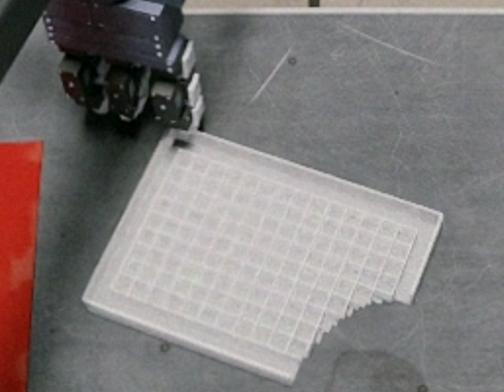

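Emit:
execute_actions --actions '[[[0.0325,-0.0543,0,0,0,-0.0417,0.754,0,0.576,0.696,0.754,0,0.576,0.696,0.754,0,0.576,0.696,0.714,0.678,0.226,0.168,0.5,-0.5,0,0,0,0,0,0,0.754,0,0.576,0.696,0.754,0,0.576,0.696,0.754,0,0.576,0.696,0.714,0.678,0.226,0.168,0.4,-0.6]],[[0.0325,-0.0543,0,0,0,-0.0417,0.754,0,0.576,0.696,0.754,0,0.576,0.696,0.754,0,0.576,0.696,0.714,0.678,0.226,0.168,0.5,-0.5,0,0,0,0,0,0,0.754,0,0.576,0.696,0.754,0,0.576,0.696,0.754,0,0.576,0.696,0.714,0.678,0.226,0.168,0.4,-0.6]]]' --cameras '["cam_head_left"]'

Emit:
zoom_image --camera "cam_head_left" --region '[210, 190, 390, 330]'

Scene clock: 224.87 s.
left_arm: end_effector_position=(+0.5921, +0.1813, +0.1265) hand_goal=(+0.754, +0.000, +0.576, +0.696, +0.754, +0.000, +0.576, +0.696, +0.754, +0.000, +0.576, +0.696, +0.714, +0.678, +0.226, +0.168) hand_measured=(+0.750, +0.000, +0.574, +0.692, +0.752, +0.174, +0.574, +0.694, +0.746, +0.000, +0.572, +0.692, +0.714, +0.678, +0.220, +0.168) hand_current_ma=(-1, +0, +0, -1, +0, +0, +0, -1, -3, +0, -1, -1, +0, +0, -3, +0) hand_state=(goal, goal, goal, goal, goal, overload, goal, goal, goal, goal, goal, goal, goal, goal, goal, goal) hand_current_limit=0.50 hand_speed=-0.50 end_effector_quat_wxyz=(-0.013, +0.714, +0.700, -0.009) | right_arm: end_effector_position=(+0.4535, -0.4856, +0.2792) hand_goal=(+0.754, +0.000, +0.576, +0.696, +0.754, +0.000, +0.576, +0.696, +0.754, +0.000, +0.576, +0.696, +0.714, +0.678, +0.226, +0.168) hand_measured=(+0.754, +0.000, +0.576, +0.696, +0.754, +0.000, +0.576, +0.696, +0.754, +0.000, +0.576, +0.696, +0.714, +0.678, +0.224, +0.168) hand_current_ma=(-4, +0, +3, +0, -4, +0, +3, +0, -4, +0, +3, +0, +1, -3, -11, -2) hand_state=(goal, goal, goal, goal, goal, goal, goal, goal, goal, goal, goal, goal, goal, goal, goal, goal) hand_current_limit=0.40 hand_speed=-0.60 end_effector_quat_wxyz=(+0.135, +0.863, +0.483, -0.061)
Joint positions: left_arm=[-0.247 1.849 1.585 -1.338 0.002 -0.227] | right_arm=[-0.135 1.366 1.323 -1.462 0.291 0.406]
Joint torques (N m): left_arm=[2.37 -18.32 6.58 0.69 -0.15 -0.19] | right_arm=[-0.91 -11.22 11.86 0.68 0.45 0.02]
Heat: left arm: hottest shoulder 31 °C; right arm: hottest elbow 33 °C.
Hand target: left_arm +0.5967, +0.1905, +0.1389; -0.001, +0.707, +0.707, +0.000 | right_arm +0.4592, -0.4864, +0.2915; +0.143, +0.864, +0.481, -0.051
Off the commanded pose: left_arm 0.016 m, 2 deg | right_arm 0.014 m, 2 deg.
Step readings (end_effector_position of left_arm | right_arm):
0: (+0.6485, +0.1331, +0.1244) | (+0.4535, -0.4856, +0.2792)
1: (+0.6483, +0.1333, +0.1242) | (+0.4535, -0.4856, +0.2792)
2: (+0.6464, +0.1344, +0.1232) | (+0.4535, -0.4856, +0.2792)
4: (+0.6399, +0.1391, +0.1210) | (+0.4535, -0.4856, +0.2792)
8: (+0.6247, +0.1504, +0.1208) | (+0.4535, -0.4856, +0.2792)
15: (+0.6218, +0.1567, +0.1258) | (+0.4535, -0.4856, +0.2792)
16: (+0.6216, +0.1570, +0.1255) | (+0.4535, -0.4856, +0.2792)
17: (+0.6195, +0.1584, +0.1244) | (+0.4535, -0.4856, +0.2792)
19: (+0.6125, +0.1638, +0.1220) | (+0.4535, -0.4856, +0.2792)
23: (+0.5962, +0.1747, +0.1224) | (+0.4535, -0.4856, +0.2792)
30: (+0.5925, +0.1804, +0.1273) | (+0.4535, -0.4856, +0.2792)
Images, in order (width x height): cam_head_left 672x504.

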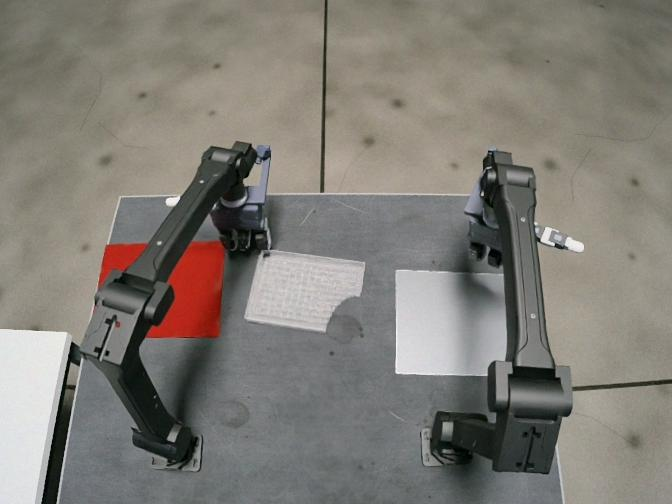

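Scaled by 2.800 from the camera's 672x504 image, which has a finer 960x720 frame.

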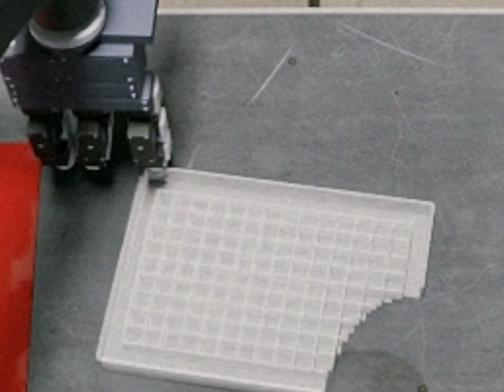

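Emit:
execute_actions --actions '[[[0,0,-0.2,0,0,0,0.754,0,0.576,0.696,0.754,0,0.576,0.696,0.754,0,0.576,0.696,0.714,0.678,0.226,0.168,0.5,-0.5,0,0,0,0,0,0,0.754,0,0.576,0.696,0.754,0,0.576,0.696,0.754,0,0.576,0.696,0.714,0.678,0.226,0.168,0.4,-0.6]],[[0.0465,-0.0505,0,0,0,0.0833,0.754,0,0.576,0.696,0.754,0,0.576,0.696,0.754,0,0.576,0.696,0.714,0.678,0.226,0.168,0.5,-0.5,0,0,0,0,0,0,0.754,0,0.576,0.696,0.754,0,0.576,0.696,0.754,0,0.576,0.696,0.714,0.678,0.226,0.168,0.4,-0.6]],[[0.0318,-0.0608,0,0,0,0.0833,0.754,0,0.576,0.696,0.754,0,0.576,0.696,0.754,0,0.576,0.696,0.714,0.678,0.226,0.168,0.5,-0.5,0,0,0,0,0,0,0.754,0,0.576,0.696,0.754,0,0.576,0.696,0.754,0,0.576,0.696,0.714,0.678,0.226,0.168,0.4,-0.6]],[[0.015,-0.067,0,0,0,0.0833,0.754,0,0.576,0.696,0.754,0,0.576,0.696,0.754,0,0.576,0.696,0.714,0.678,0.226,0.168,0.5,-0.5,0,0,0,0,0,0,0.754,0,0.576,0.696,0.754,0,0.576,0.696,0.754,0,0.576,0.696,0.714,0.678,0.226,0.168,0.4,-0.6]],[[-0.0028,-0.0685,0,0,0,0.0833,0.754,0,0.576,0.696,0.754,0,0.576,0.696,0.754,0,0.576,0.696,0.714,0.678,0.226,0.168,0.5,-0.5,0,0,0,0,0,0,0.754,0,0.576,0.696,0.754,0,0.576,0.696,0.754,0,0.576,0.696,0.714,0.678,0.226,0.168,0.4,-0.6]],[[-0.0205,-0.0655,0,0,0,0.0833,0.754,0,0.576,0.696,0.754,0,0.576,0.696,0.754,0,0.576,0.696,0.714,0.678,0.226,0.168,0.5,-0.5,0,0,0,0,0,0,0.754,0,0.576,0.696,0.754,0,0.576,0.696,0.754,0,0.576,0.696,0.714,0.678,0.226,0.168,0.4,-0.6]],[[-0.0367,-0.058,0,0,0,0.0833,0.754,0,0.576,0.696,0.754,0,0.576,0.696,0.754,0,0.576,0.696,0.714,0.678,0.226,0.168,0.5,-0.5,0,0,0,0,0,0,0.754,0,0.576,0.696,0.754,0,0.576,0.696,0.754,0,0.576,0.696,0.714,0.678,0.226,0.168,0.4,-0.6]]]' --cameras '["all"]'

Scene clock: 237.70 s.
left_arm: end_effector_position=(+0.4104, +0.3534, +0.2513) hand_goal=(+0.754, +0.000, +0.576, +0.696, +0.754, +0.000, +0.576, +0.696, +0.754, +0.000, +0.576, +0.696, +0.714, +0.678, +0.226, +0.168) hand_measured=(+0.752, +0.000, +0.574, +0.694, +0.752, +0.174, +0.574, +0.694, +0.752, +0.000, +0.574, +0.694, +0.714, +0.678, +0.220, +0.168) hand_current_ma=(+0, +0, +0, -1, +0, +0, +0, -1, +0, +0, +0, -1, +0, +0, -3, +0) hand_state=(goal, goal, goal, goal, goal, overload, goal, goal, goal, goal, goal, goal, goal, goal, goal, goal) hand_current_limit=0.50 hand_speed=-0.50 end_effector_quat_wxyz=(+0.002, +1.000, +0.002, -0.016) | right_arm: end_effector_position=(+0.4535, -0.4856, +0.2792) hand_goal=(+0.754, +0.000, +0.576, +0.696, +0.754, +0.000, +0.576, +0.696, +0.754, +0.000, +0.576, +0.696, +0.714, +0.678, +0.226, +0.168) hand_measured=(+0.754, +0.000, +0.576, +0.696, +0.754, +0.000, +0.576, +0.696, +0.754, +0.000, +0.576, +0.696, +0.714, +0.678, +0.224, +0.168) hand_current_ma=(-4, +0, +3, +0, -4, +0, +3, +0, -4, +0, +3, +0, +1, -3, -11, -2) hand_state=(goal, goal, goal, goal, goal, goal, goal, goal, goal, goal, goal, goal, goal, goal, goal, goal) hand_current_limit=0.40 hand_speed=-0.60 end_effector_quat_wxyz=(+0.135, +0.863, +0.483, -0.061)
Joint positions: left_arm=[0.328 1.507 1.471 -1.566 -0.006 1.894] | right_arm=[-0.135 1.366 1.323 -1.462 0.291 0.406]
Joint torques (N m): left_arm=[1.9 -12.69 7.66 0.73 0.19 -0.03] | right_arm=[-0.97 -11.16 11.85 0.68 0.46 0.02]
Heat: left arm: hottest shoulder 31 °C; right arm: hottest elbow 33 °C.
Hand target: left_arm +0.4148, +0.3575, +0.2593; -0.001, +1.000, +0.001, -0.001 | right_arm +0.4592, -0.4864, +0.2915; +0.143, +0.864, +0.481, -0.051
Off the commanded pose: left_arm 0.010 m, 2 deg | right_arm 0.014 m, 2 deg.
Step readings (end_effector_position of left_arm | right_arm):
0: (+0.5920, +0.1814, +0.1265) | (+0.4535, -0.4856, +0.2792)
1: (+0.5918, +0.1815, +0.1267) | (+0.4535, -0.4856, +0.2792)
2: (+0.5895, +0.1821, +0.1278) | (+0.4535, -0.4856, +0.2792)
4: (+0.5834, +0.1843, +0.1369) | (+0.4535, -0.4856, +0.2792)
8: (+0.5812, +0.1848, +0.1833) | (+0.4535, -0.4856, +0.2792)
15: (+0.5872, +0.1833, +0.2569) | (+0.4535, -0.4856, +0.2792)
16: (+0.5873, +0.1833, +0.2586) | (+0.4535, -0.4856, +0.2792)
17: (+0.5874, +0.1849, +0.2589) | (+0.4535, -0.4856, +0.2792)
19: (+0.5814, +0.1869, +0.2520) | (+0.4535, -0.4856, +0.2792)
23: (+0.5677, +0.2046, +0.2393) | (+0.4535, -0.4856, +0.2792)
30: (+0.5645, +0.2202, +0.2458) | (+0.4535, -0.4856, +0.2792)
31: (+0.5641, +0.2194, +0.2469) | (+0.4535, -0.4856, +0.2792)
32: (+0.5621, +0.2191, +0.2471) | (+0.4535, -0.4856, +0.2792)
34: (+0.5528, +0.2196, +0.2443) | (+0.4535, -0.4856, +0.2792)
38: (+0.5359, +0.2342, +0.2430) | (+0.4535, -0.4856, +0.2792)
45: (+0.5345, +0.2484, +0.2526) | (+0.4535, -0.4856, +0.2792)
46: (+0.5344, +0.2473, +0.2526) | (+0.4535, -0.4856, +0.2792)
47: (+0.5329, +0.2473, +0.2514) | (+0.4535, -0.4856, +0.2792)
49: (+0.5241, +0.2473, +0.2465) | (+0.4535, -0.4856, +0.2792)
53: (+0.5093, +0.2636, +0.2427) | (+0.4535, -0.4856, +0.2792)
60: (+0.5047, +0.2760, +0.2503) | (+0.4535, -0.4856, +0.2792)
61: (+0.5041, +0.2747, +0.2504) | (+0.4535, -0.4856, +0.2792)
62: (+0.5026, +0.2749, +0.2499) | (+0.4535, -0.4856, +0.2792)
64: (+0.4953, +0.2753, +0.2474) | (+0.4535, -0.4856, +0.2792)
68: (+0.4821, +0.2923, +0.2460) | (+0.4535, -0.4856, +0.2792)
75: (+0.4751, +0.3028, +0.2498) | (+0.4535, -0.4856, +0.2792)
76: (+0.4743, +0.3017, +0.2499) | (+0.4535, -0.4856, +0.2792)
77: (+0.4726, +0.3022, +0.2497) | (+0.4535, -0.4856, +0.2792)
79: (+0.4664, +0.3034, +0.2489) | (+0.4535, -0.4856, +0.2792)
83: (+0.4543, +0.3199, +0.2488) | (+0.4535, -0.4856, +0.2792)
90: (+0.4453, +0.3292, +0.2499) | (+0.4535, -0.4856, +0.2792)
91: (+0.4444, +0.3285, +0.2500) | (+0.4535, -0.4856, +0.2792)
92: (+0.4423, +0.3291, +0.2500) | (+0.4535, -0.4856, +0.2792)
94: (+0.4362, +0.3312, +0.2499) | (+0.4535, -0.4856, +0.2792)
98: (+0.4241, +0.3467, +0.2499) | (+0.4535, -0.4856, +0.2792)
105: (+0.4137, +0.3550, +0.2508) | (+0.4535, -0.4856, +0.2792)

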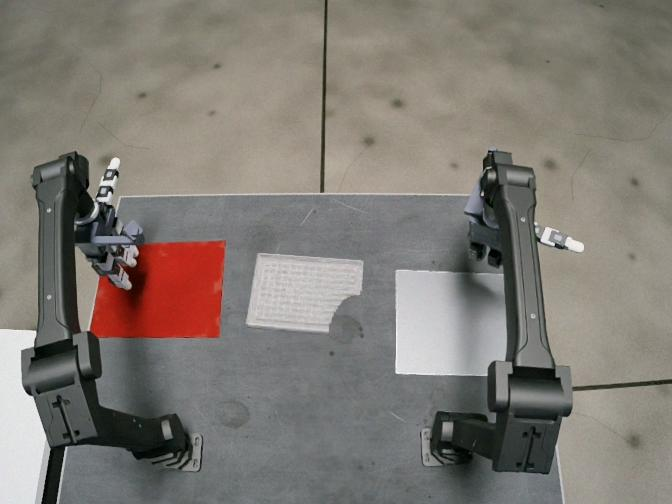

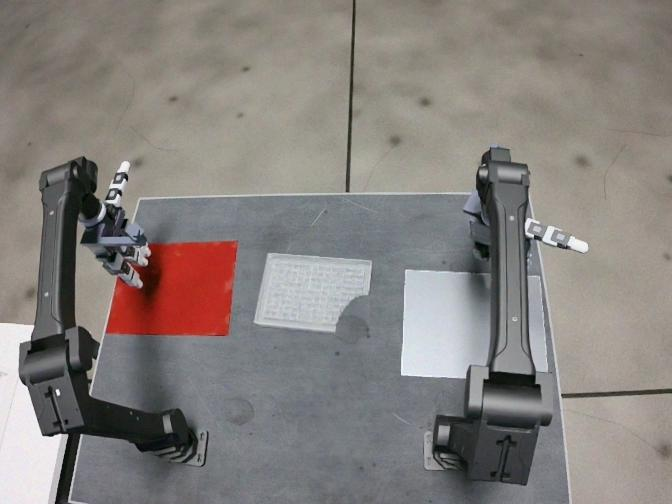

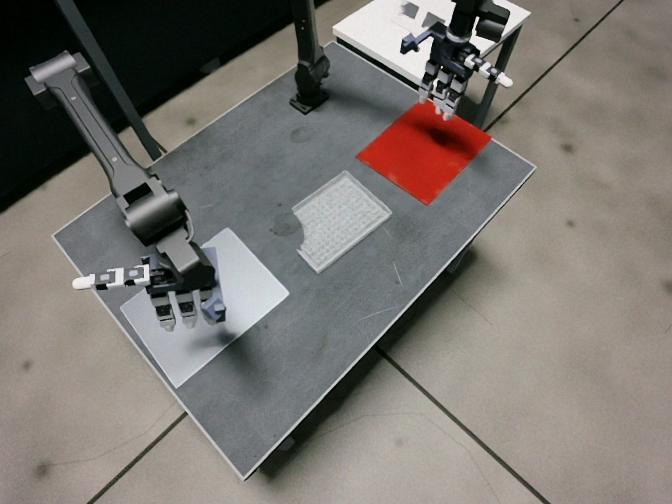

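Emit:
execute_actions --actions '[[[0,0,0.1,0,0,0,0.754,0,0.576,0.696,0.754,0,0.576,0.696,0.754,0,0.576,0.696,0.714,0.678,0.226,0.168,0.5,-0.5,0,0,0,0,0,0,0.754,0,0.576,0.696,0.754,0,0.576,0.696,0.754,0,0.576,0.696,0.714,0.678,0.226,0.168,0.4,-0.6]],[[0,0,0.1,0,0,0,0.754,0,0.576,0.696,0.754,0,0.576,0.696,0.754,0,0.576,0.696,0.714,0.678,0.226,0.168,0.5,-0.5,0,0,0,0,0,0,0.754,0,0.576,0.696,0.754,0,0.576,0.696,0.754,0,0.576,0.696,0.714,0.678,0.226,0.168,0.4,-0.6]],[[0,0,0.025,0,0,0,0.754,0,0.576,0.696,0.754,0,0.576,0.696,0.754,0,0.576,0.696,0.714,0.678,0.226,0.168,0.5,-0.5,0,0,0,0,0,0,0.754,0,0.576,0.696,0.754,0,0.576,0.696,0.754,0,0.576,0.696,0.714,0.678,0.226,0.168,0.4,-0.6]]]' --cameras '["cam_high"]'

Emit:
zoom_image --camera "cam_high" --region '[340, 40, 500, 220]'

Scene clock: 241.50 s.
left_arm: end_effector_position=(+0.4122, +0.3537, +0.1261) hand_goal=(+0.754, +0.000, +0.576, +0.696, +0.754, +0.000, +0.576, +0.696, +0.754, +0.000, +0.576, +0.696, +0.714, +0.678, +0.226, +0.168) hand_measured=(+0.752, +0.000, +0.574, +0.694, +0.752, +0.174, +0.574, +0.694, +0.752, +0.000, +0.574, +0.694, +0.714, +0.678, +0.220, +0.168) hand_current_ma=(+0, +0, +0, -1, +0, +0, +0, -1, +0, +0, +0, -1, +0, +0, -3, +0) hand_state=(goal, goal, goal, goal, goal, overload, goal, goal, goal, goal, goal, goal, goal, goal, goal, goal) hand_current_limit=0.50 hand_speed=-0.50 end_effector_quat_wxyz=(-0.001, +1.000, +0.001, -0.004) | right_arm: end_effector_position=(+0.4535, -0.4856, +0.2792) hand_goal=(+0.754, +0.000, +0.576, +0.696, +0.754, +0.000, +0.576, +0.696, +0.754, +0.000, +0.576, +0.696, +0.714, +0.678, +0.226, +0.168) hand_measured=(+0.754, +0.000, +0.576, +0.696, +0.754, +0.000, +0.576, +0.696, +0.754, +0.000, +0.576, +0.696, +0.714, +0.678, +0.224, +0.168) hand_current_ma=(-4, +0, +3, +0, -4, +0, +3, +0, -4, +0, +3, +0, +1, -3, -11, -2) hand_state=(goal, goal, goal, goal, goal, goal, goal, goal, goal, goal, goal, goal, goal, goal, goal, goal) hand_current_limit=0.40 hand_speed=-0.60 end_effector_quat_wxyz=(+0.135, +0.863, +0.483, -0.061)
Joint positions: left_arm=[0.328 1.561 1.198 -1.214 -0.005 1.897] | right_arm=[-0.135 1.366 1.323 -1.462 0.291 0.406]
Joint torques (N m): left_arm=[1.96 -11.99 6.43 0.8 0.19 -0.04] | right_arm=[-0.97 -11.22 11.84 0.66 0.45 0.02]
Heat: left arm: hottest shoulder 31 °C; right arm: hottest elbow 33 °C.
Hand target: left_arm +0.4148, +0.3577, +0.1243; -0.001, +1.000, +0.001, +0.000 | right_arm +0.4592, -0.4864, +0.2915; +0.143, +0.864, +0.481, -0.051
Off the commanded pose: left_arm 0.005 m, 0 deg | right_arm 0.014 m, 2 deg.
Step readings (end_effector_position of left_arm | right_arm):
0: (+0.4104, +0.3534, +0.2513) | (+0.4535, -0.4856, +0.2792)
1: (+0.4105, +0.3534, +0.2510) | (+0.4535, -0.4856, +0.2792)
2: (+0.4118, +0.3538, +0.2483) | (+0.4535, -0.4856, +0.2792)
4: (+0.4136, +0.3545, +0.2376) | (+0.4535, -0.4856, +0.2792)
8: (+0.4081, +0.3526, +0.2072) | (+0.4535, -0.4856, +0.2792)
15: (+0.4106, +0.3533, +0.1940) | (+0.4535, -0.4856, +0.2792)
16: (+0.4110, +0.3534, +0.1937) | (+0.4535, -0.4856, +0.2792)
17: (+0.4122, +0.3538, +0.1908) | (+0.4535, -0.4856, +0.2792)
19: (+0.4140, +0.3544, +0.1799) | (+0.4535, -0.4856, +0.2792)
23: (+0.4076, +0.3522, +0.1501) | (+0.4535, -0.4856, +0.2792)
30: (+0.4094, +0.3528, +0.1340) | (+0.4535, -0.4856, +0.2792)
31: (+0.4099, +0.3529, +0.1340) | (+0.4535, -0.4856, +0.2792)
32: (+0.4106, +0.3532, +0.1335) | (+0.4535, -0.4856, +0.2792)
34: (+0.4121, +0.3537, +0.1318) | (+0.4535, -0.4856, +0.2792)
38: (+0.4119, +0.3536, +0.1276) | (+0.4535, -0.4856, +0.2792)
45: (+0.4120, +0.3536, +0.1261) | (+0.4535, -0.4856, +0.2792)
Images, in order (width x height): cam_high 672x504.

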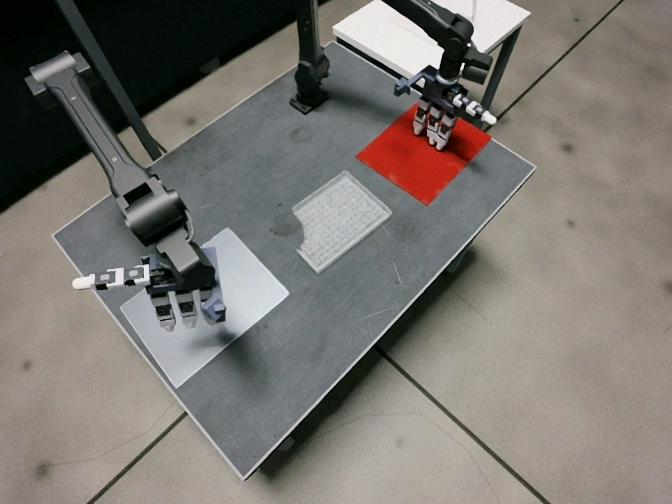

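Scaled by 2.800 from the camera's 672x504 image, which has a finer 960x720 frame.

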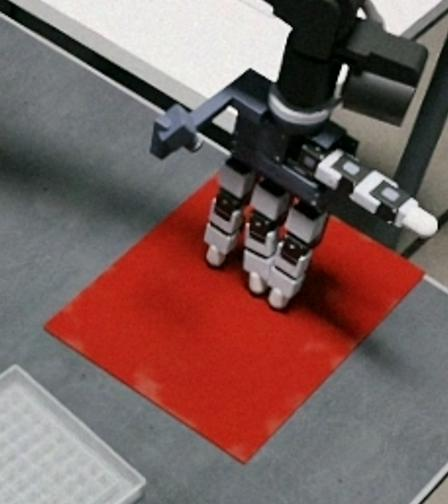

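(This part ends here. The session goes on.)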